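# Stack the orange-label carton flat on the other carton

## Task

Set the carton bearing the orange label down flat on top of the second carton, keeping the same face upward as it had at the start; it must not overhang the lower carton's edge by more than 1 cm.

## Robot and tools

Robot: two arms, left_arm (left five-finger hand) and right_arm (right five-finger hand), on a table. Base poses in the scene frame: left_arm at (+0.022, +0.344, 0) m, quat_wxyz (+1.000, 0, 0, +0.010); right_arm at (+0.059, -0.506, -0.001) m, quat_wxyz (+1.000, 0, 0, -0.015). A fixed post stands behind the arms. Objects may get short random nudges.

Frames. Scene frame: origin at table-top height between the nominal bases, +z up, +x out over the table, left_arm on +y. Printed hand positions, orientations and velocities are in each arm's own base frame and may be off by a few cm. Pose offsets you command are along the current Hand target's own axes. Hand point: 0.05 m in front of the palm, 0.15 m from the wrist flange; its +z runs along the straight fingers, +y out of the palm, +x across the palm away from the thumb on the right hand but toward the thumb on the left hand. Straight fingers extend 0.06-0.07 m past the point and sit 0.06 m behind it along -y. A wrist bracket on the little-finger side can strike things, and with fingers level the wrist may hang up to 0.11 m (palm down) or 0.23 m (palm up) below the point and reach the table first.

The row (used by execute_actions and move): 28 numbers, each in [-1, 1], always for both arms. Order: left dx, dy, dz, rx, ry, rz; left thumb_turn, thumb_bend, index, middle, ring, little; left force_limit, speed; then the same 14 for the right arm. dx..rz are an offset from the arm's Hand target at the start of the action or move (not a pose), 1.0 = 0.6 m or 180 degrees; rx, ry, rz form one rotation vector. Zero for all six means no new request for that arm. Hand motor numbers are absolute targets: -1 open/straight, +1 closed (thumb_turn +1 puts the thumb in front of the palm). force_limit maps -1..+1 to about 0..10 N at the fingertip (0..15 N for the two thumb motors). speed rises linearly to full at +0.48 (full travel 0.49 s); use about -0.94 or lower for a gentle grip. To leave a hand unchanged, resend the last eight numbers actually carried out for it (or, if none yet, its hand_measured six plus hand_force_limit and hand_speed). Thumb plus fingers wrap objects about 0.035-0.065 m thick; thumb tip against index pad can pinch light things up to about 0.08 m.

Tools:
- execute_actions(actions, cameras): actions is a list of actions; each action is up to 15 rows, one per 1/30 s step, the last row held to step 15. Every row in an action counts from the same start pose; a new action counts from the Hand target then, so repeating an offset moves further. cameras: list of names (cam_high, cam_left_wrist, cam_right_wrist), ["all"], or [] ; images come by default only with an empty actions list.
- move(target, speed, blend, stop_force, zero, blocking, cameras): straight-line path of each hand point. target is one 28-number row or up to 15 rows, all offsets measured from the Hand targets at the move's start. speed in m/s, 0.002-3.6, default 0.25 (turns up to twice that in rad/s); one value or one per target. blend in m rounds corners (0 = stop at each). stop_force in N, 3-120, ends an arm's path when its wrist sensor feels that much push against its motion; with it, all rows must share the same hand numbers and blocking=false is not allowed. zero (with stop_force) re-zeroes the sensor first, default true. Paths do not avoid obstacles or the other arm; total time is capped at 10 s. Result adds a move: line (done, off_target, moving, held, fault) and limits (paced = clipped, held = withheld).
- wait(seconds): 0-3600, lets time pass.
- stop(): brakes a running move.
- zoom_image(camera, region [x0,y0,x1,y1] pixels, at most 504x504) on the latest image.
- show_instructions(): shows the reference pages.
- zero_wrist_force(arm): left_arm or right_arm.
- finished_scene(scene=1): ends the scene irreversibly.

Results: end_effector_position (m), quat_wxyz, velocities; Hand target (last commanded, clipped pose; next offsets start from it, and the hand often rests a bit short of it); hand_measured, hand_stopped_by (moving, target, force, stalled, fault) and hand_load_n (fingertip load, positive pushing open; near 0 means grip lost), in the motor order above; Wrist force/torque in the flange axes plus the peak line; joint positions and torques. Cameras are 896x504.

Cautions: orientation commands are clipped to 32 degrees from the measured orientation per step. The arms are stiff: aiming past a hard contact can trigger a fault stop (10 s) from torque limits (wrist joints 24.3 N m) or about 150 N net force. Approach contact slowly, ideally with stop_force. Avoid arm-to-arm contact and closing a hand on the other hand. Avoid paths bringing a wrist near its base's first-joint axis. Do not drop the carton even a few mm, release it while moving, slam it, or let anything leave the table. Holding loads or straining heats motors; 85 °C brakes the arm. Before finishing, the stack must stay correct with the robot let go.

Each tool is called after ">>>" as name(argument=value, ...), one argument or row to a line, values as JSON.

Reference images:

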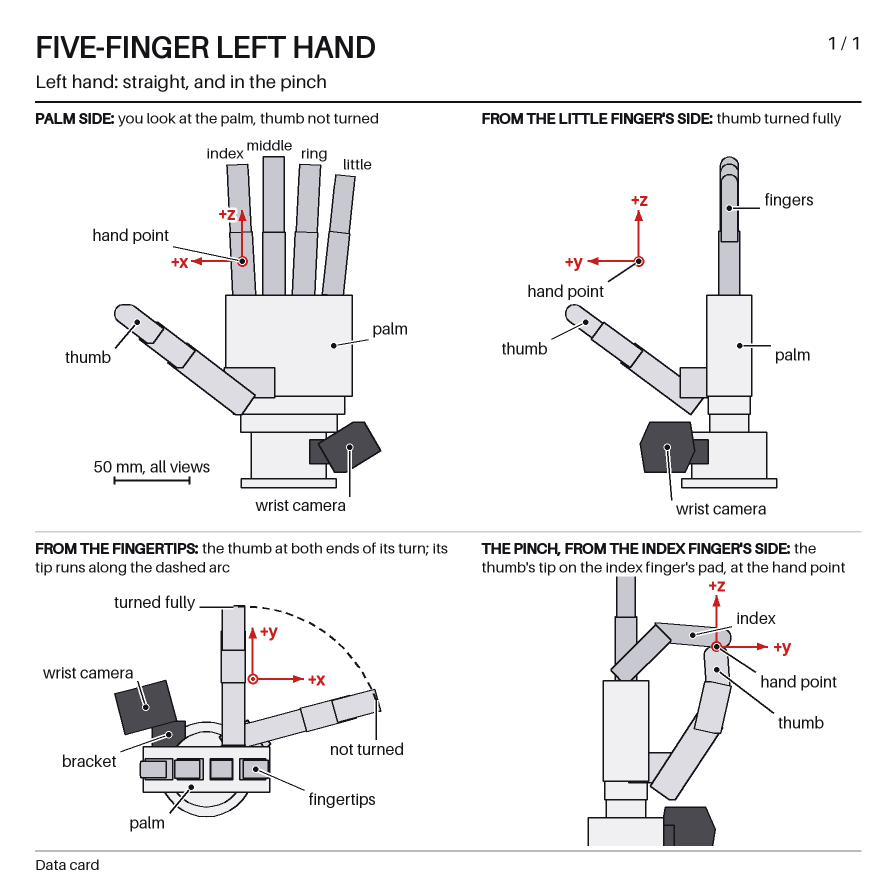

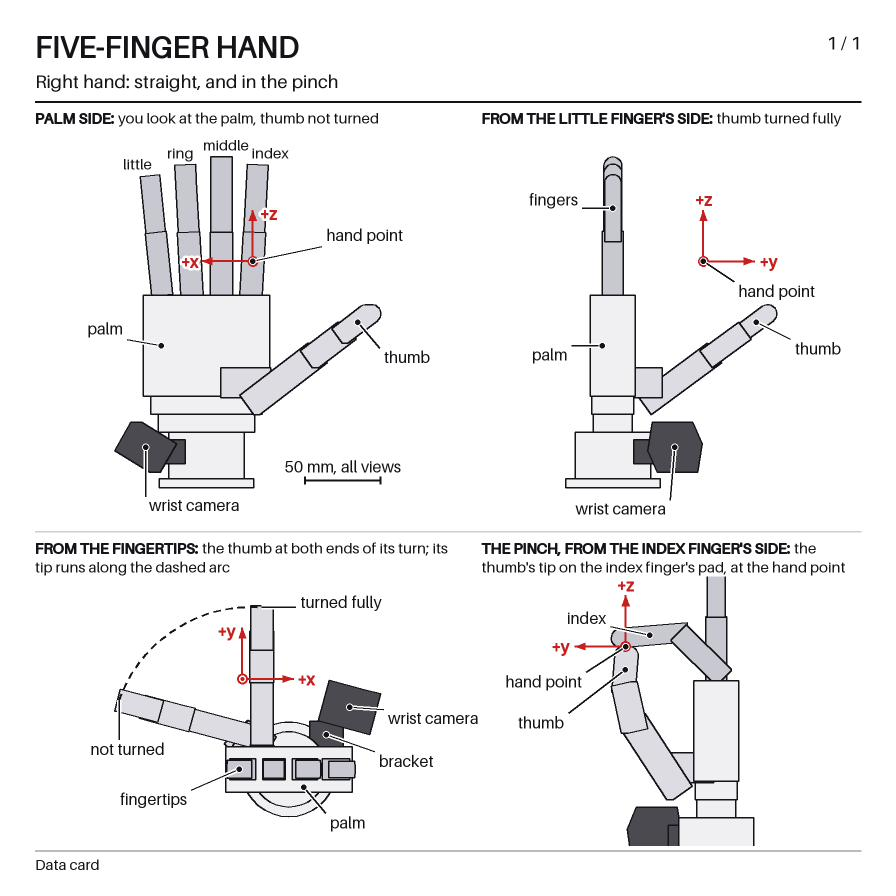

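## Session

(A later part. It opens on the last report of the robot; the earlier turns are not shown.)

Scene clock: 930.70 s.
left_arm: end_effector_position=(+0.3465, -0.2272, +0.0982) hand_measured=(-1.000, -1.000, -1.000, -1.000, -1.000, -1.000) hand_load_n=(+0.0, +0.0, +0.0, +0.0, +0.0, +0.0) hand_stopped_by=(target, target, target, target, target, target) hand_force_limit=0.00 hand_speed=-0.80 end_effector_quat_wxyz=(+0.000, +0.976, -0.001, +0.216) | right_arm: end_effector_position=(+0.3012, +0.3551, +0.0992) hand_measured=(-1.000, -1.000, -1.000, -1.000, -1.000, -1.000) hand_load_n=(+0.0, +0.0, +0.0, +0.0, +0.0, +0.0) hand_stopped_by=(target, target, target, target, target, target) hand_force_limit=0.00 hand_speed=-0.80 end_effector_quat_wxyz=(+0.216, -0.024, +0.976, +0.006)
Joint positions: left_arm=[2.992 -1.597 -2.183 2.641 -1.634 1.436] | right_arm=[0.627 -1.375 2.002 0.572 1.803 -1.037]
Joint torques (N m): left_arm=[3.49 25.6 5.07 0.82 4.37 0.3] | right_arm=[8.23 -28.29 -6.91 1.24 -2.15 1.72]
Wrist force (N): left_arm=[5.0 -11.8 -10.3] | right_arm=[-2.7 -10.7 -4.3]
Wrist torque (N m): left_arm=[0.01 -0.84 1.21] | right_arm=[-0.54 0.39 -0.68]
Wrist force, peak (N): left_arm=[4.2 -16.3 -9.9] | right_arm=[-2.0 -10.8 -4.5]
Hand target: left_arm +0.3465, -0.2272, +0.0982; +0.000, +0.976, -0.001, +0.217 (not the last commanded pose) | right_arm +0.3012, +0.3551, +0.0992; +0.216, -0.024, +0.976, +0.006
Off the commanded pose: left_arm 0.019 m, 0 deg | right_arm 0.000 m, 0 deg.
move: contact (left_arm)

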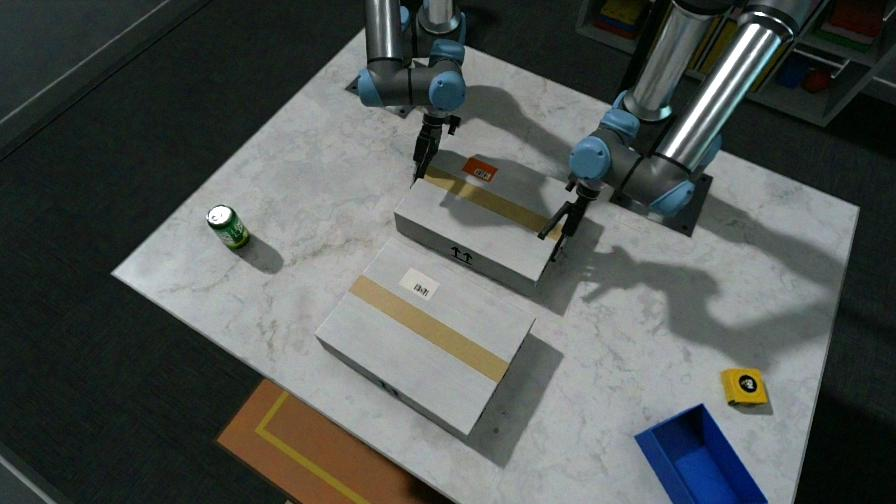

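>>> move(
  target=[0.00211,0,-0.00453,0,0,0,-1,-1,-1,-1,-1,-1,0,-0.8,-0.00211,0,-0.00453,0,0,0,-1,-1,-1,-1,-1,-1,0,-0.8],
  speed=0.01,
  cameras=["cam_left_wrist","cam_right_wrist"],
)

Scene clock: 954.03 s.
left_arm: end_effector_position=(+0.3465, -0.2273, +0.1013) hand_measured=(-1.000, -1.000, -1.000, -1.000, -1.000, -1.000) hand_load_n=(-0.5, -0.5, +0.0, +0.0, +0.0, +0.0) hand_stopped_by=(target, target, target, target, target, target) hand_force_limit=0.00 hand_speed=-0.80 end_effector_quat_wxyz=(+0.000, +0.976, -0.001, +0.217) | right_arm: end_effector_position=(+0.3012, +0.3551, +0.1023) hand_measured=(-1.000, -1.000, -1.000, -1.000, -1.000, -1.000) hand_load_n=(+0.0, +0.0, +0.0, +0.0, +0.0, +0.0) hand_stopped_by=(target, target, target, target, target, target) hand_force_limit=0.00 hand_speed=-0.80 end_effector_quat_wxyz=(+0.216, -0.024, +0.976, +0.006)
Joint positions: left_arm=[2.992 -1.591 -2.179 2.632 -1.634 1.436] | right_arm=[0.627 -1.38 1.998 0.58 1.803 -1.037]
Joint torques (N m): left_arm=[2.27 19.01 20.63 -1.22 -0.17 -0.81] | right_arm=[7.49 -23.28 -17.75 0.98 -1.6 1.46]
Wrist force (N): left_arm=[1.2 1.3 -0.6] | right_arm=[1.2 -0.1 1.0]
Wrist torque (N m): left_arm=[0.22 -0.10 0.17] | right_arm=[-0.05 -0.16 0.16]
Wrist force, peak (N): left_arm=[4.9 -11.9 -10.4] | right_arm=[-2.2 -11.3 -3.9]
Hand target: left_arm +0.3465, -0.2272, +0.1012; +0.000, +0.976, -0.001, +0.217 | right_arm +0.3012, +0.3551, +0.1022; +0.216, -0.024, +0.976, +0.006
Off the commanded pose: left_arm 0.000 m, 0 deg | right_arm 0.000 m, 0 deg.
move: done

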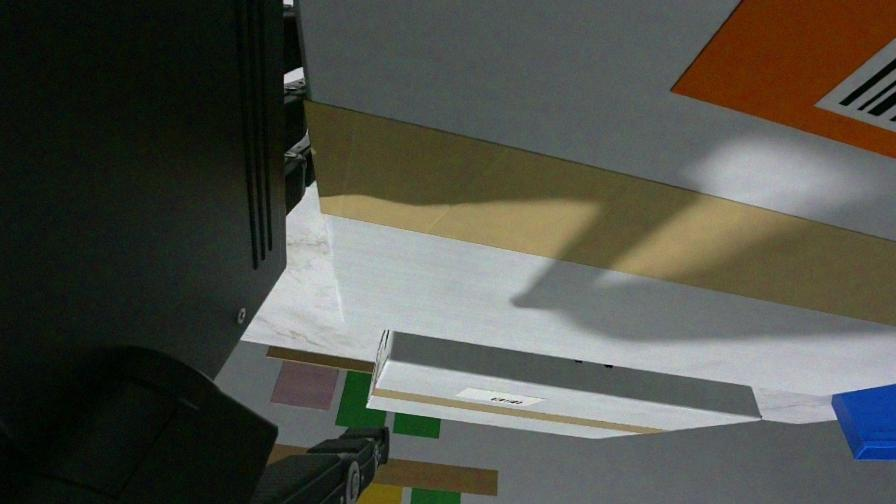

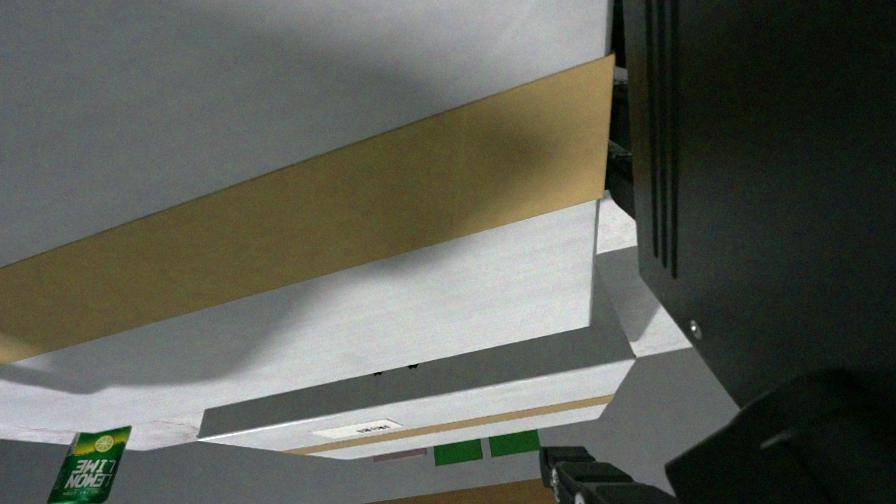

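>>> zoom_image(
  camera="cam_left_wrist",
  region=[230, 0, 430, 240],
)

>>> zoom_image(
  camera="cam_right_wrist",
  region=[530, 0, 730, 240],
)

Scaled by 2.100 from the camera's image (finer frame: 1280x720).

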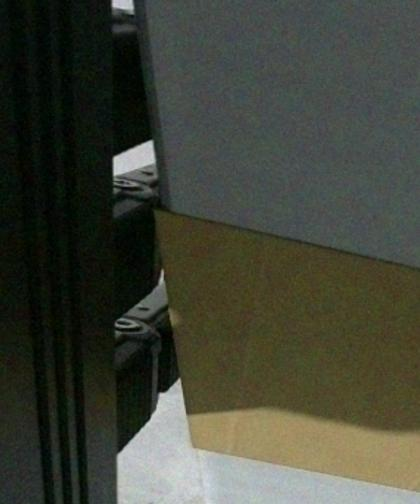

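Scaled by 2.100 from the camera's image (finer frame: 1280x720).

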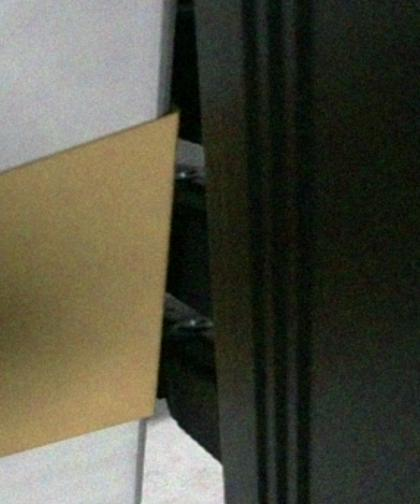

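>>> move(
  target=[0,0.03,0,0,0,0,-1,-1,-1,-1,-1,-1,0,-0.8,0,0,0,0,0,0,-1,-1,-1,-1,-1,-1,0,-0.8],
  speed=0.004,
  stop_force=15,
  cameras=["cam_left_wrist","cam_right_wrist"],
)

Scene clock: 1030.50 s.
left_arm: end_effector_position=(+0.3465, -0.2375, +0.1012) hand_measured=(-1.000, -1.000, -1.000, -1.000, -1.000, -1.000) hand_load_n=(+0.0, -0.5, +0.0, +0.0, +0.0, +0.0) hand_stopped_by=(target, target, target, target, target, target) hand_force_limit=0.00 hand_speed=-0.80 end_effector_quat_wxyz=(+0.000, +0.976, -0.001, +0.217) | right_arm: end_effector_position=(+0.3012, +0.3550, +0.1022) hand_measured=(-1.000, -1.000, -1.000, -1.000, -1.000, -1.000) hand_load_n=(+0.0, +0.0, +0.0, +0.0, +0.0, +0.0) hand_stopped_by=(target, target, target, target, target, target) hand_force_limit=0.00 hand_speed=-0.80 end_effector_quat_wxyz=(+0.216, -0.024, +0.976, +0.006)
Joint positions: left_arm=[2.949 -1.609 -2.161 2.629 -1.652 1.397] | right_arm=[0.627 -1.38 1.998 0.58 1.803 -1.037]
Joint torques (N m): left_arm=[3.93 27.3 3.44 -0.88 4.29 1.42] | right_arm=[-2.56 -13.88 -14.28 -0.2 -3.32 -1.16]
Wrist force (N): left_arm=[6.2 -7.3 -3.1] | right_arm=[2.2 -10.8 -0.1]
Wrist torque (N m): left_arm=[0.23 -0.48 0.54] | right_arm=[-0.63 -0.13 -0.38]
Wrist force, peak (N): left_arm=[4.4 -14.1 -3.0] | right_arm=[2.3 -11.1 0.3]
Hand target: left_arm +0.3465, -0.2375, +0.1012; +0.000, +0.976, -0.001, +0.217 (not the last commanded pose) | right_arm +0.3012, +0.3551, +0.1022; +0.216, -0.024, +0.976, +0.006
Off the commanded pose: left_arm 0.008 m, 0 deg | right_arm 0.000 m, 0 deg.
move: contact (left_arm)

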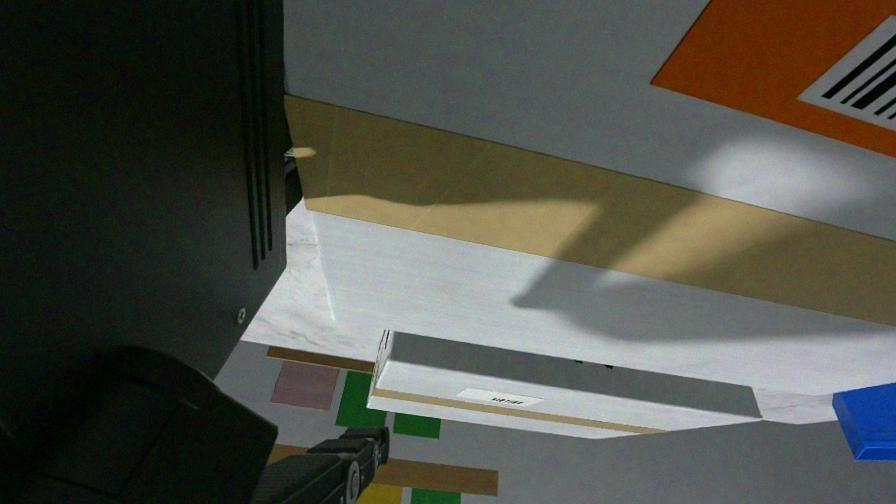

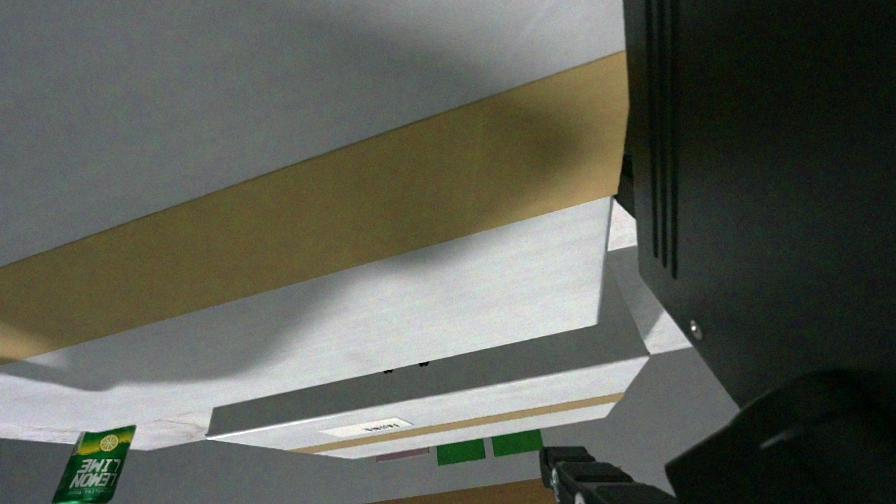

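>>> move(
  target=[0.00211,0,-0.00453,0,0,0,-1,-1,-1,-1,-1,-1,0,-0.8,-0.00211,0,-0.00453,0,0,0,-1,-1,-1,-1,-1,-1,0,-0.8],
  speed=0.005,
  cameras=["cam_left_wrist","cam_right_wrist"],
)

Scene clock: 1133.00 s.
left_arm: end_effector_position=(+0.3465, -0.2375, +0.1043) hand_measured=(-1.000, -1.000, -1.000, -1.000, -1.000, -1.000) hand_load_n=(+0.0, -0.5, +0.0, +0.0, +0.0, +0.0) hand_stopped_by=(target, target, target, target, target, target) hand_force_limit=0.00 hand_speed=-0.80 end_effector_quat_wxyz=(+0.000, +0.976, -0.001, +0.217) | right_arm: end_effector_position=(+0.3012, +0.3551, +0.1053) hand_measured=(-1.000, -1.000, -1.000, -1.000, -1.000, -1.000) hand_load_n=(+0.0, +0.0, -0.5, +0.0, +0.0, +0.0) hand_stopped_by=(target, target, target, target, target, target) hand_force_limit=0.00 hand_speed=-0.80 end_effector_quat_wxyz=(+0.216, -0.024, +0.976, +0.006)
Joint positions: left_arm=[2.949 -1.604 -2.157 2.62 -1.652 1.397] | right_arm=[0.627 -1.384 1.995 0.588 1.803 -1.037]
Joint torques (N m): left_arm=[2.96 25.63 25.91 -1.99 2.77 0.81] | right_arm=[-5.73 -29.38 -24.14 1.3 -2.21 -2.06]
Wrist force (N): left_arm=[-0.9 -5.5 5.4] | right_arm=[3.3 -8.6 7.5]
Wrist torque (N m): left_arm=[-0.20 -0.02 0.16] | right_arm=[-0.89 -0.54 -0.19]
Wrist force, peak (N): left_arm=[6.8 -7.5 -4.5] | right_arm=[5.1 -10.2 9.0]
Hand target: left_arm +0.3465, -0.2375, +0.1042; +0.000, +0.976, -0.001, +0.217 | right_arm +0.3012, +0.3551, +0.1052; +0.216, -0.024, +0.976, +0.006
Off the commanded pose: left_arm 0.000 m, 0 deg | right_arm 0.000 m, 0 deg.
move: done

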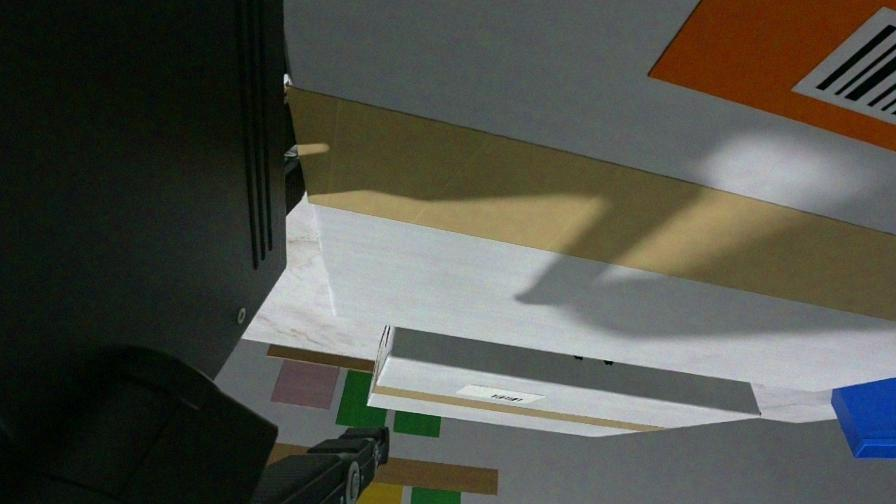

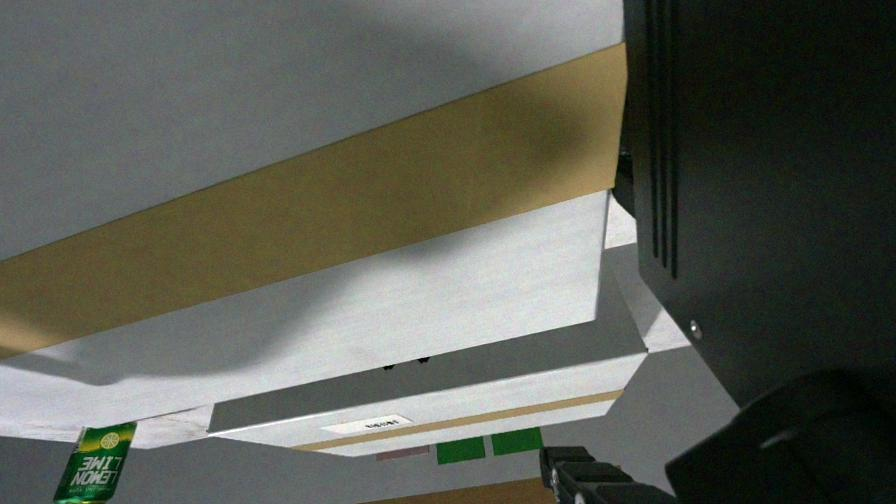

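>>> move(
  target=[0,0.02,0,0,0,0,-1,-1,-1,-1,-1,-1,0,-0.8,0,0,0,0,0,0,-1,-1,-1,-1,-1,-1,0,-0.8],
  speed=0.004,
  stop_force=20,
  cameras=["cam_left_wrist","cam_right_wrist"],
)

Scene clock: 1162.97 s.
left_arm: end_effector_position=(+0.3465, -0.2384, +0.1042) hand_measured=(-1.000, -1.000, -1.000, -1.000, -1.000, -1.000) hand_load_n=(+0.0, -0.5, +0.0, +0.0, +0.0, +0.0) hand_stopped_by=(target, target, target, target, target, target) hand_force_limit=0.00 hand_speed=-0.80 end_effector_quat_wxyz=(+0.000, +0.976, -0.001, +0.217) | right_arm: end_effector_position=(+0.3012, +0.3550, +0.1052) hand_measured=(-1.000, -1.000, -1.000, -1.000, -1.000, -1.000) hand_load_n=(+0.0, +0.0, +0.0, +0.0, +0.0, +0.5) hand_stopped_by=(target, target, target, target, target, target) hand_force_limit=0.00 hand_speed=-0.80 end_effector_quat_wxyz=(+0.216, -0.024, +0.976, +0.006)
Joint positions: left_arm=[2.945 -1.606 -2.155 2.62 -1.654 1.394] | right_arm=[0.627 -1.384 1.995 0.588 1.803 -1.037]
Joint torques (N m): left_arm=[-1.06 29.51 6.2 0.63 6.68 1.46] | right_arm=[4.24 -16.89 -22.78 -1.5 -5.9 -1.25]
Wrist force (N): left_arm=[4.2 -18.7 5.3] | right_arm=[5.4 -26.0 5.0]
Wrist torque (N m): left_arm=[-0.31 -0.22 0.82] | right_arm=[-1.23 -0.46 -1.00]
Wrist force, peak (N): left_arm=[1.0 -26.2 6.4] | right_arm=[5.4 -26.8 3.9]
Hand target: left_arm +0.3465, -0.2384, +0.1042; +0.000, +0.976, -0.001, +0.217 (not the last commanded pose) | right_arm +0.3012, +0.3551, +0.1052; +0.216, -0.024, +0.976, +0.006
Off the commanded pose: left_arm 0.011 m, 0 deg | right_arm 0.000 m, 0 deg.
move: contact (left_arm)

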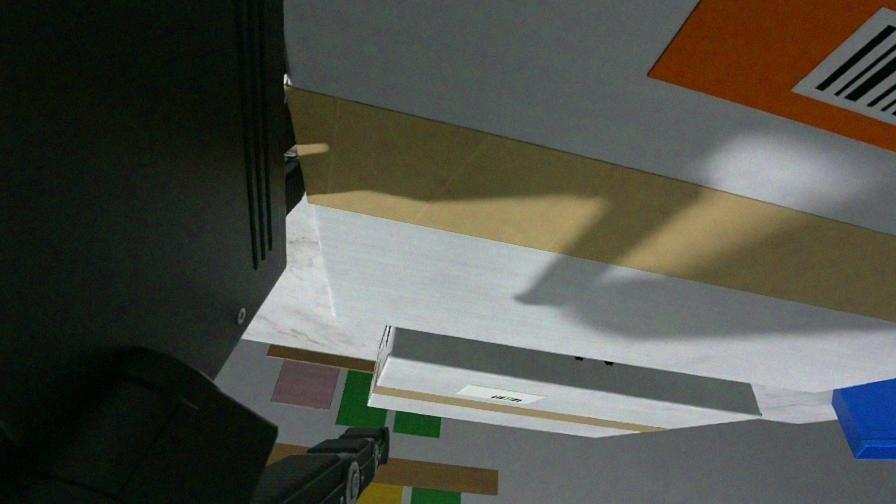

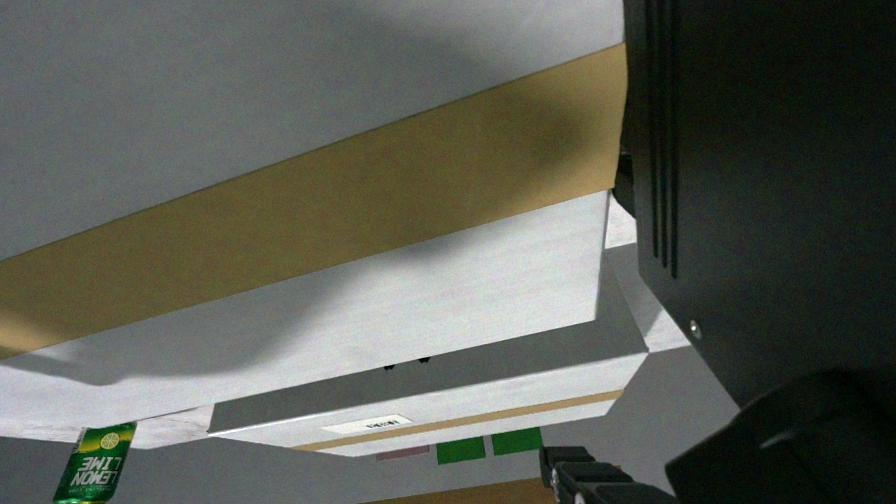

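>>> move(
  target=[0.0035,0,-0.00755,0,0,0,-1,-1,-1,-1,-1,-1,0,-0.8,-0.0035,0,-0.00755,0,0,0,-1,-1,-1,-1,-1,-1,0,-0.8],
  speed=0.008,
  cameras=["cam_left_wrist","cam_right_wrist"],
)

Scene clock: 1176.83 s.
left_arm: end_effector_position=(+0.3465, -0.2384, +0.1092) hand_measured=(-1.000, -1.000, -1.000, -1.000, -1.000, -1.000) hand_load_n=(+0.0, +0.0, +0.0, +0.0, +0.0, +0.0) hand_stopped_by=(target, target, target, target, target, target) hand_force_limit=0.00 hand_speed=-0.80 end_effector_quat_wxyz=(+0.000, +0.976, +0.000, +0.217) | right_arm: end_effector_position=(+0.3012, +0.3551, +0.1103) hand_measured=(-1.000, -1.000, -1.000, -1.000, -1.000, -1.000) hand_load_n=(+0.0, +0.0, +0.0, +0.0, +0.0, +0.5) hand_stopped_by=(target, target, target, target, target, target) hand_force_limit=0.00 hand_speed=-0.80 end_effector_quat_wxyz=(+0.216, -0.024, +0.976, +0.006)
Joint positions: left_arm=[2.945 -1.598 -2.148 2.604 -1.654 1.394] | right_arm=[0.627 -1.392 1.988 0.602 1.803 -1.037]
Joint torques (N m): left_arm=[-5.18 25.86 26.87 -0.34 5.66 0.43] | right_arm=[13.55 -29.53 -28.81 -2.06 -1.79 1.96]
Wrist force (N): left_arm=[-2.6 -21.5 12.8] | right_arm=[8.4 -24.1 11.7]
Wrist torque (N m): left_arm=[-0.98 0.12 0.57] | right_arm=[-1.59 -0.81 -0.69]
Wrist force, peak (N): left_arm=[-3.1 -22.2 13.9] | right_arm=[9.6 -24.9 13.5]
Hand target: left_arm +0.3465, -0.2384, +0.1092; +0.000, +0.976, -0.001, +0.217 | right_arm +0.3012, +0.3551, +0.1102; +0.216, -0.024, +0.976, +0.006
Off the commanded pose: left_arm 0.000 m, 0 deg | right_arm 0.000 m, 0 deg.
move: done

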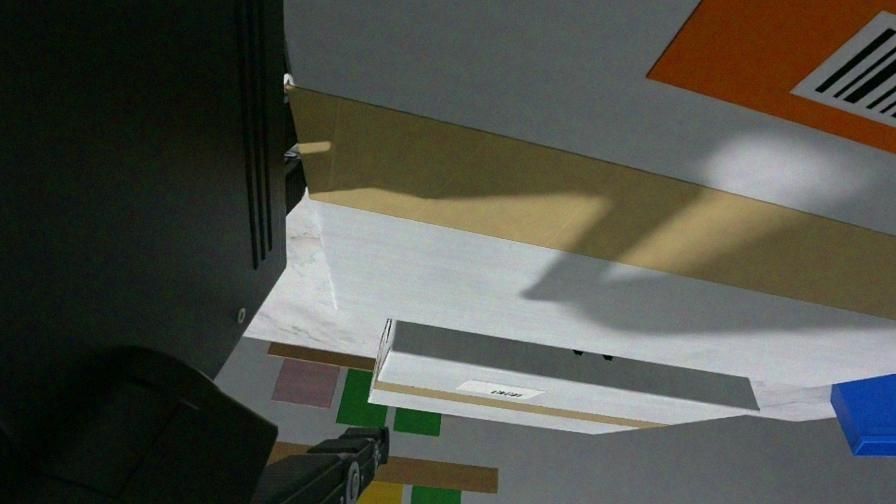

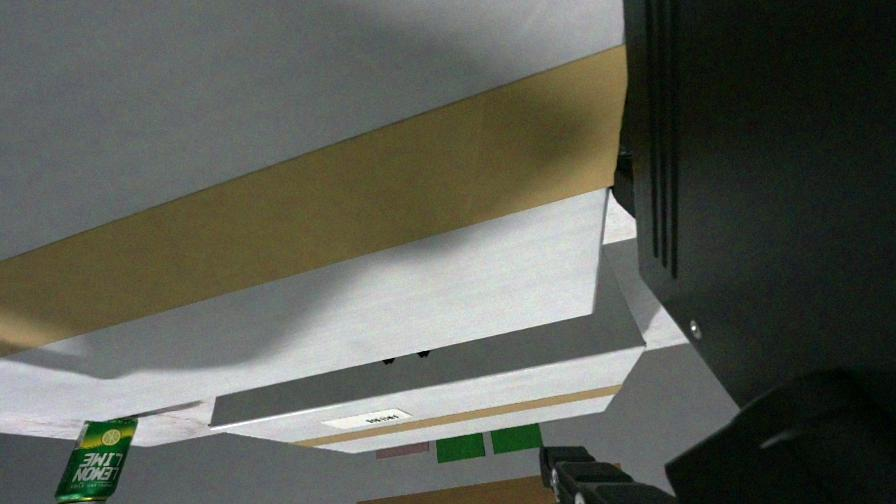

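>>> move(
  target=[0,0.0008,0,0,0,0,-1,-1,-1,-1,-1,-1,0,-0.8,0,0,0,0,0,0,-1,-1,-1,-1,-1,-1,0,-0.8],
  speed=0.005,
)

>>> move(
  target=[0.02113,0,-0.0453,0,0,0,-1,-1,-1,-1,-1,-1,0,-0.8,-0.02113,0,-0.0453,0,0,0,-1,-1,-1,-1,-1,-1,0,-0.8],
  speed=0.03,
  cameras=["cam_high"],
)

Scene clock: 1199.57 s.
left_arm: end_effector_position=(+0.3465, -0.2389, +0.1091) hand_measured=(-1.000, -1.000, -1.000, -1.000, -1.000, -1.000) hand_load_n=(+0.0, +0.0, +0.0, +0.0, +0.0, +0.0) hand_stopped_by=(target, target, target, target, target, target) hand_force_limit=0.00 hand_speed=-0.80 end_effector_quat_wxyz=(+0.000, +0.976, +0.000, +0.217) | right_arm: end_effector_position=(+0.3012, +0.3550, +0.1102) hand_measured=(-1.000, -1.000, -1.000, -1.000, -1.000, -1.000) hand_load_n=(+0.0, +0.0, +0.0, +0.0, +0.5, +0.5) hand_stopped_by=(target, target, target, target, target, target) hand_force_limit=0.00 hand_speed=-0.80 end_effector_quat_wxyz=(+0.216, -0.024, +0.976, +0.006)
Joint positions: left_arm=[2.943 -1.599 -2.148 2.604 -1.655 1.392] | right_arm=[0.627 -1.391 1.988 0.602 1.803 -1.037]
Joint torques (N m): left_arm=[-4.51 23.55 32.74 -1.95 9.2 0.84] | right_arm=[13.77 -19.88 -19.34 -2.41 -5.5 2.03]
Wrist force (N): left_arm=[-2.7 -33.1 13.7] | right_arm=[10.0 -34.4 12.6]
Wrist torque (N m): left_arm=[-1.33 0.09 1.08] | right_arm=[-1.73 -0.92 -1.12]
Wrist force, peak (N): left_arm=[-3.0 -33.0 14.3] | right_arm=[10.7 -34.4 12.9]
Hand target: left_arm +0.3465, -0.2389, +0.1092; +0.000, +0.976, -0.001, +0.217 | right_arm +0.3012, +0.3551, +0.1102; +0.216, -0.024, +0.976, +0.006
Off the commanded pose: left_arm 0.000 m, 0 deg | right_arm 0.000 m, 0 deg.
move: done

Scene clock: 1200.87 s.
left_arm: end_effector_position=(+0.3466, -0.2389, +0.1393) hand_measured=(-1.000, -1.000, -1.000, -1.000, -1.000, -1.000) hand_load_n=(+0.0, +0.0, +0.0, +0.0, +0.0, +0.0) hand_stopped_by=(target, target, target, target, target, target) hand_force_limit=0.00 hand_speed=-0.80 end_effector_quat_wxyz=(+0.000, +0.976, +0.000, +0.217) end_effector_velocity=(+0.000, +0.000, -0.001) end_effector_angular_velocity=(+0.001, -0.002, +0.000) | right_arm: end_effector_position=(+0.3013, +0.3551, +0.1404) hand_measured=(-1.000, -1.000, -1.000, -1.000, -1.000, -1.000) hand_load_n=(+0.0, +0.0, +0.0, +0.0, +0.5, +0.5) hand_stopped_by=(target, target, target, target, target, target) hand_force_limit=0.00 hand_speed=-0.80 end_effector_quat_wxyz=(+0.216, -0.024, +0.976, +0.006) end_effector_velocity=(+0.000, +0.000, -0.001) end_effector_angular_velocity=(+0.000, -0.001, +0.001)
Joint positions: left_arm=[2.943 -1.554 -2.101 2.514 -1.654 1.392] | right_arm=[0.627 -1.432 1.946 0.684 1.803 -1.037]
Joint velocities: left_arm=[0 -0.001 -0.002 0.005 -0.002 0] | right_arm=[0.001 0.002 0.002 -0.005 0 0]
Joint torques (N m): left_arm=[-14.59 12.86 15.17 2.48 7.95 -1.12] | right_arm=[-0.19 -18.32 -17.18 -5.38 -7.08 -1.57]
Wrist force (N): left_arm=[-2.2 -36.2 14.4] | right_arm=[10.8 -37.4 14.0]
Wrist torque (N m): left_arm=[-1.40 -0.04 1.28] | right_arm=[-1.74 -0.85 -1.26]
Wrist force, peak (N): left_arm=[-2.2 -36.2 14.4] | right_arm=[10.8 -37.4 14.0]
Hand target: left_arm +0.3465, -0.2389, +0.1392; +0.000, +0.976, -0.001, +0.217 | right_arm +0.3012, +0.3550, +0.1402; +0.216, -0.024, +0.976, +0.006
Off the commanded pose: left_arm 0.000 m, 0 deg | right_arm 0.000 m, 0 deg.
move: done

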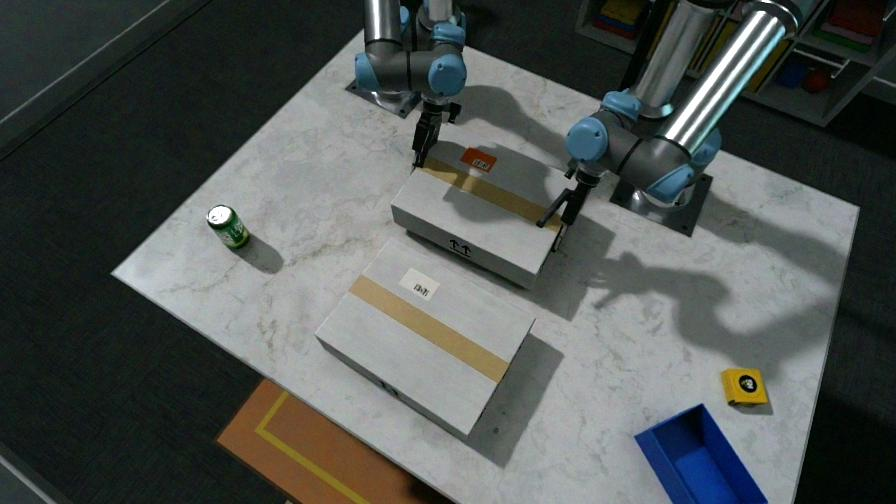

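>>> move(
  target=[0.0669,-0.0005,-0.1435,0,0,0,-1,-1,-1,-1,-1,-1,0,-0.8,-0.0669,0,-0.1435,0,0,0,-1,-1,-1,-1,-1,-1,0,-0.8],
  speed=0.05,
  cameras=["all"],
)

Scene clock: 1226.47 s.
left_arm: end_effector_position=(+0.3465, -0.2387, +0.2343) hand_measured=(-1.000, -1.000, -1.000, -1.000, -1.000, -1.000) hand_load_n=(+0.0, +0.0, +0.0, +0.0, +0.0, +0.0) hand_stopped_by=(target, target, target, target, target, target) hand_force_limit=0.00 hand_speed=-0.80 end_effector_quat_wxyz=(+0.000, +0.976, +0.000, +0.217) | right_arm: end_effector_position=(+0.3013, +0.3550, +0.2353) hand_measured=(-1.000, -1.000, -1.000, -1.000, -1.000, -1.000) hand_load_n=(+0.0, +0.0, +0.0, +0.0, +0.0, +0.5) hand_stopped_by=(target, target, target, target, target, target) hand_force_limit=0.00 hand_speed=-0.80 end_effector_quat_wxyz=(+0.216, -0.024, +0.976, +0.006)
Joint positions: left_arm=[2.944 -1.462 -1.925 2.246 -1.654 1.393] | right_arm=[0.627 -1.521 1.783 0.936 1.803 -1.037]
Joint torques (N m): left_arm=[-2.58 12.13 15.69 2.4 9.05 0.94] | right_arm=[0.15 -15.62 -18.73 -5.07 -6.55 -1.01]
Wrist force (N): left_arm=[-2.1 -32.4 13.3] | right_arm=[9.6 -33.4 12.4]
Wrist torque (N m): left_arm=[-1.18 0.03 1.01] | right_arm=[-1.56 -0.76 -1.11]
Wrist force, peak (N): left_arm=[-2.1 -36.0 13.7] | right_arm=[10.6 -37.0 13.2]
Hand target: left_arm +0.3465, -0.2387, +0.2341; +0.000, +0.976, -0.001, +0.217 | right_arm +0.3012, +0.3550, +0.2352; +0.216, -0.024, +0.976, +0.006
Off the commanded pose: left_arm 0.000 m, 0 deg | right_arm 0.000 m, 0 deg.
move: done

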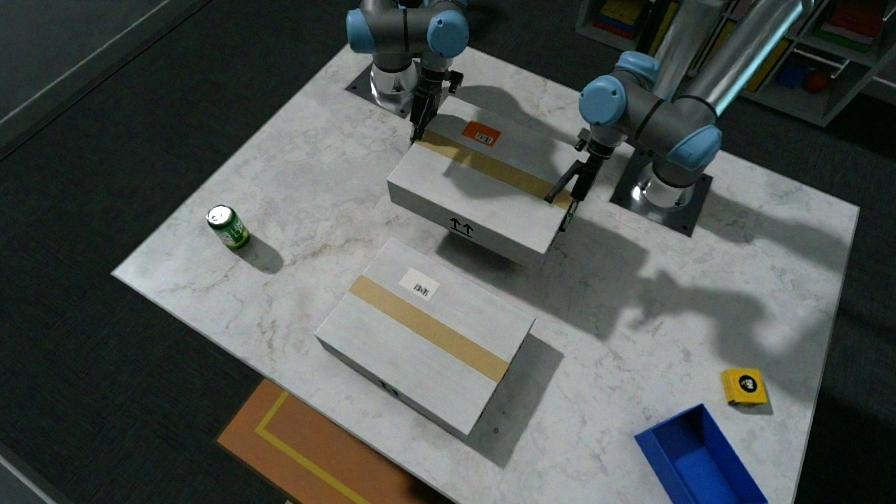

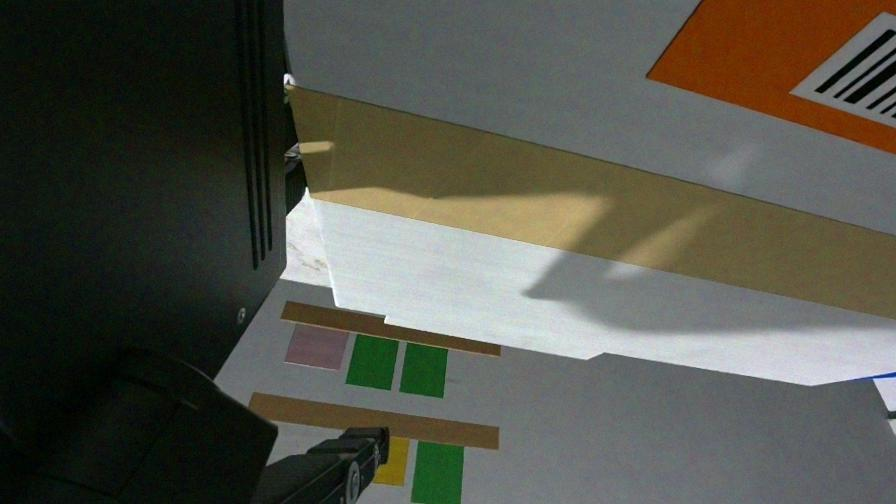

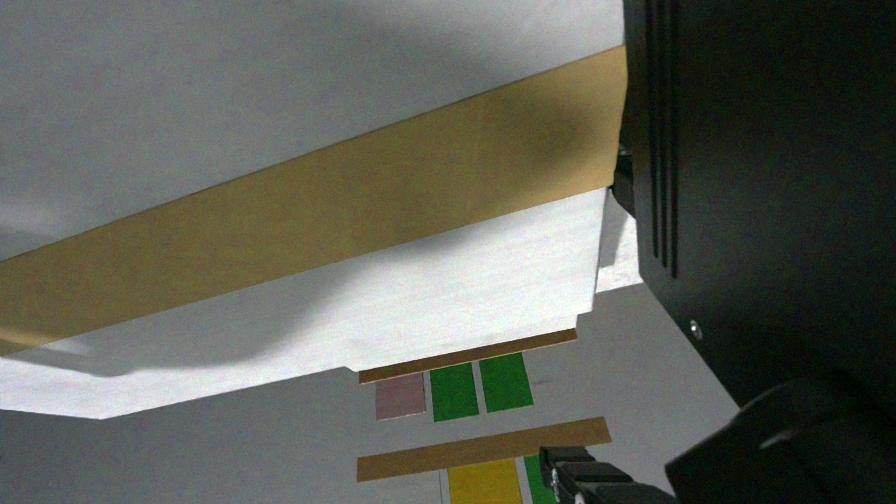

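>>> move(
  target=[0.12605,-0.01233,0.0588,-0.00168,0,0.00361,-1,-1,-1,-1,-1,-1,0,-0.8,-0.12098,0.01254,0.05641,0.00168,0,0.00361,-1,-1,-1,-1,-1,-1,0,-0.8],
  speed=0.06,
)

Scene clock: 1278.00 s.
left_arm: end_effector_position=(+0.4300, -0.2313, +0.2342) hand_measured=(-1.000, -1.000, -1.000, -1.000, -1.000, -1.000) hand_load_n=(+0.0, +0.0, +0.0, +0.0, +0.0, +0.0) hand_stopped_by=(target, target, target, target, target, target) hand_force_limit=0.00 hand_speed=-0.80 end_effector_quat_wxyz=(+0.001, +0.976, -0.007, +0.217) | right_arm: end_effector_position=(+0.3809, +0.3664, +0.2352) hand_measured=(-1.000, -1.000, -1.000, -1.000, -1.000, -1.000) hand_load_n=(+0.0, +0.0, +0.0, +0.0, +0.5, +0.5) hand_stopped_by=(target, target, target, target, target, target) hand_force_limit=0.00 hand_speed=-0.80 end_effector_quat_wxyz=(+0.216, -0.018, +0.976, +0.004)
Joint positions: left_arm=[3.023 -1.631 -1.761 2.255 -1.615 1.476] | right_arm=[0.531 -1.383 1.624 0.942 1.772 -1.116]
Joint torques (N m): left_arm=[-17.77 40.44 17.81 -1.85 6.97 -2.04] | right_arm=[19.47 -39.94 -17.08 -3 -5.48 3]
Wrist force (N): left_arm=[-3.6 -34.3 14.2] | right_arm=[9.5 -35.4 13.8]
Wrist torque (N m): left_arm=[-1.35 -0.07 1.36] | right_arm=[-1.68 -0.84 -1.24]
Wrist force, peak (N): left_arm=[-3.6 -34.3 14.2] | right_arm=[9.5 -35.4 13.8]
Hand target: left_arm +0.4299, -0.2313, +0.2342; +0.001, +0.976, -0.007, +0.217 | right_arm +0.3809, +0.3664, +0.2352; +0.216, -0.018, +0.976, +0.004
Off the commanded pose: left_arm 0.000 m, 0 deg | right_arm 0.000 m, 0 deg.
move: done

>>> move(
  target=[0.25191,-0.02792,0.11747,-0.00336,0,0.00722,-1,-1,-1,-1,-1,-1,0,-0.8,-0.24158,0.02855,0.11263,0.00336,0,0.00722,-1,-1,-1,-1,-1,-1,0,-0.8],
  speed=0.06,
  cameras=["all"],
)

Scene clock: 1308.57 s.
left_arm: end_effector_position=(+0.5969, -0.2168, +0.2342) hand_measured=(-1.000, -1.000, -1.000, -1.000, -1.000, -1.000) hand_load_n=(+0.0, -0.5, +0.0, +0.5, +0.0, +0.0) hand_stopped_by=(target, target, target, target, target, target) hand_force_limit=0.00 hand_speed=-0.80 end_effector_quat_wxyz=(+0.004, +0.976, -0.019, +0.216) | right_arm: end_effector_position=(+0.5401, +0.3893, +0.2351) hand_measured=(-1.000, -1.000, -1.000, -1.000, -1.000, -1.000) hand_load_n=(+0.0, +0.0, +0.0, +0.0, +0.5, +0.5) hand_stopped_by=(target, target, target, target, target, target) hand_force_limit=0.00 hand_speed=-0.80 end_effector_quat_wxyz=(+0.216, -0.006, +0.976, +0.002)
Joint positions: left_arm=[3.102 -1.993 -1.303 2.161 -1.572 1.57] | right_arm=[0.419 -1.061 1.177 1.051 1.738 -1.197]
Joint torques (N m): left_arm=[-23.03 59.39 16.33 1.19 8.96 -1.67] | right_arm=[26.6 -54.35 -16.17 -4.13 -7.76 2.02]
Wrist force (N): left_arm=[-2.9 -36.5 13.6] | right_arm=[8.5 -37.7 13.8]
Wrist torque (N m): left_arm=[-1.32 -0.04 1.49] | right_arm=[-1.64 -0.78 -1.40]
Wrist force, peak (N): left_arm=[-3.5 -39.4 14.3] | right_arm=[8.3 -40.1 13.8]
Hand target: left_arm +0.5969, -0.2168, +0.2342; +0.004, +0.976, -0.019, +0.217 | right_arm +0.5401, +0.3894, +0.2351; +0.216, -0.006, +0.976, +0.002
Off the commanded pose: left_arm 0.000 m, 0 deg | right_arm 0.000 m, 0 deg.
move: done

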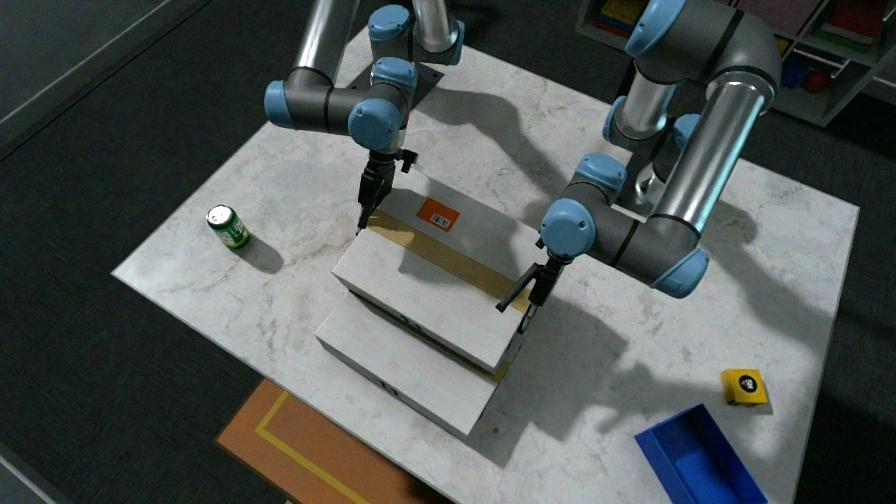

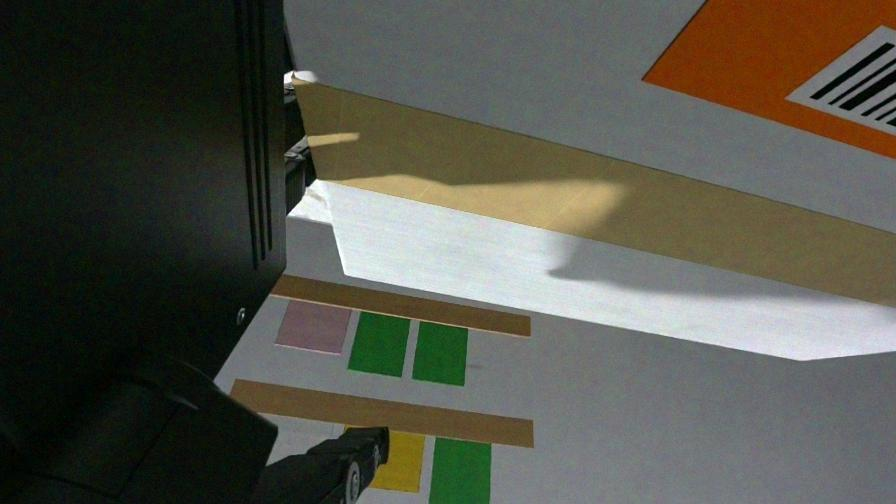

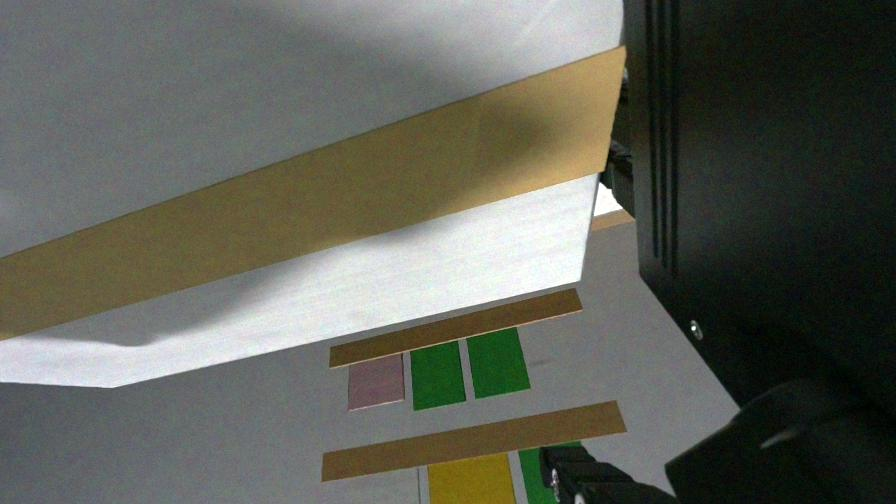

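>>> wait(
  seconds=0.5,
  cameras=["all"],
)

Scene clock: 1327.47 s.
left_arm: end_effector_position=(+0.5969, -0.2168, +0.2342) hand_measured=(-1.000, -1.000, -1.000, -1.000, -1.000, -1.000) hand_load_n=(+0.0, +0.0, +0.0, +0.5, +0.0, +0.0) hand_stopped_by=(target, target, target, target, target, target) hand_force_limit=0.00 hand_speed=-0.80 end_effector_quat_wxyz=(+0.004, +0.976, -0.019, +0.217) | right_arm: end_effector_position=(+0.5401, +0.3894, +0.2351) hand_measured=(-1.000, -1.000, -1.000, -1.000, -1.000, -1.000) hand_load_n=(+0.0, -0.5, +0.0, +0.0, +0.5, +0.5) hand_stopped_by=(target, target, target, target, target, target) hand_force_limit=0.00 hand_speed=-0.80 end_effector_quat_wxyz=(+0.216, -0.006, +0.976, +0.002)
Joint positions: left_arm=[3.102 -1.993 -1.303 2.161 -1.572 1.57] | right_arm=[0.419 -1.061 1.177 1.051 1.739 -1.197]
Joint torques (N m): left_arm=[-25.26 59.27 16.18 0.4 6.97 -1.58] | right_arm=[27.44 -54.21 -17.55 -4.47 -5.04 3.18]
Wrist force (N): left_arm=[-3.3 -39.8 14.3] | right_arm=[8.9 -40.3 14.3]
Wrist torque (N m): left_arm=[-1.51 -0.05 1.64] | right_arm=[-1.69 -0.76 -1.51]
Wrist force, peak (N): left_arm=[-3.3 -40.1 14.5] | right_arm=[9.0 -40.8 14.5]
Hand target: left_arm +0.5969, -0.2168, +0.2342; +0.004, +0.976, -0.019, +0.217 | right_arm +0.5401, +0.3894, +0.2351; +0.216, -0.006, +0.976, +0.002
Off the commanded pose: left_arm 0.000 m, 0 deg | right_arm 0.000 m, 0 deg.
wait: 0.50 s; at rest from the start

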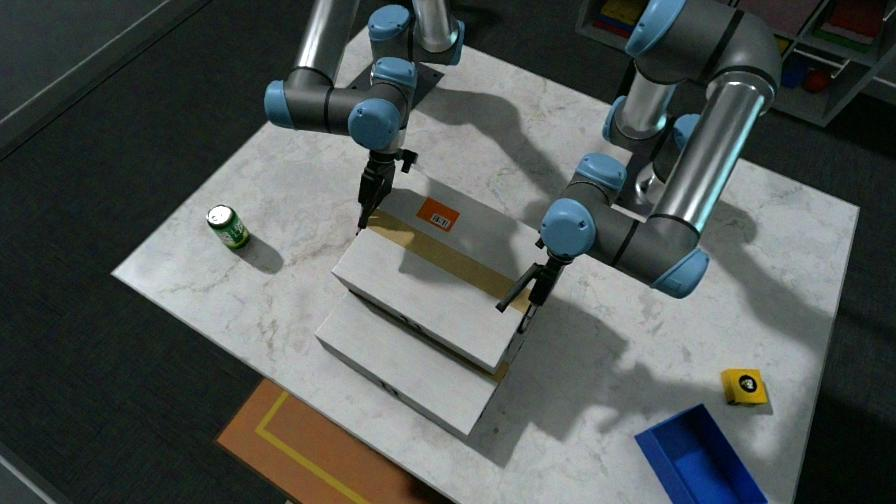

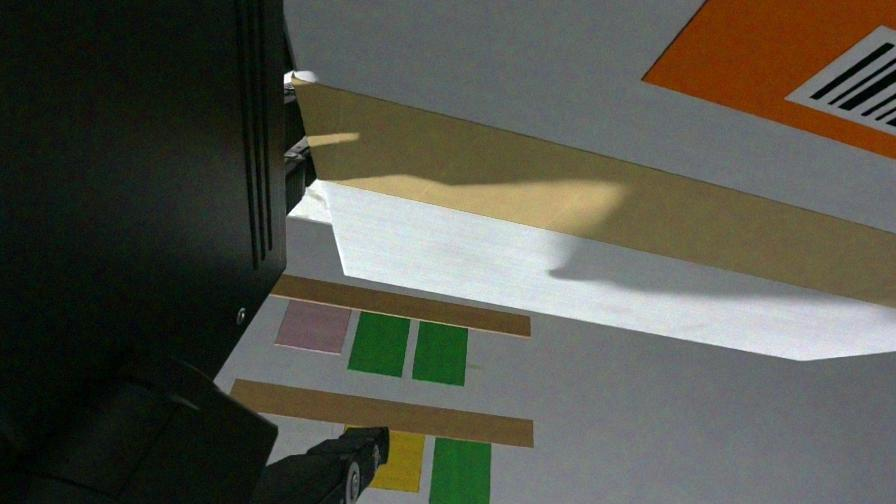

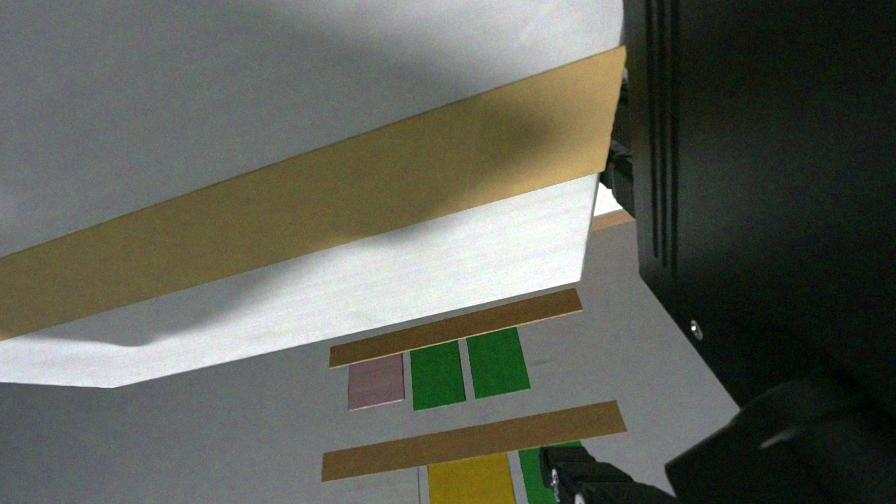

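>>> zoom_image(
  camera="cam_high",
  region=[300, 150, 580, 450],
)

Scaled by 1.680 from the camera's image (finer frame: 1280x720).

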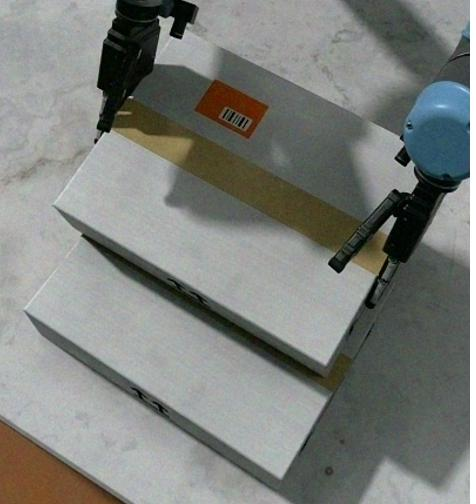

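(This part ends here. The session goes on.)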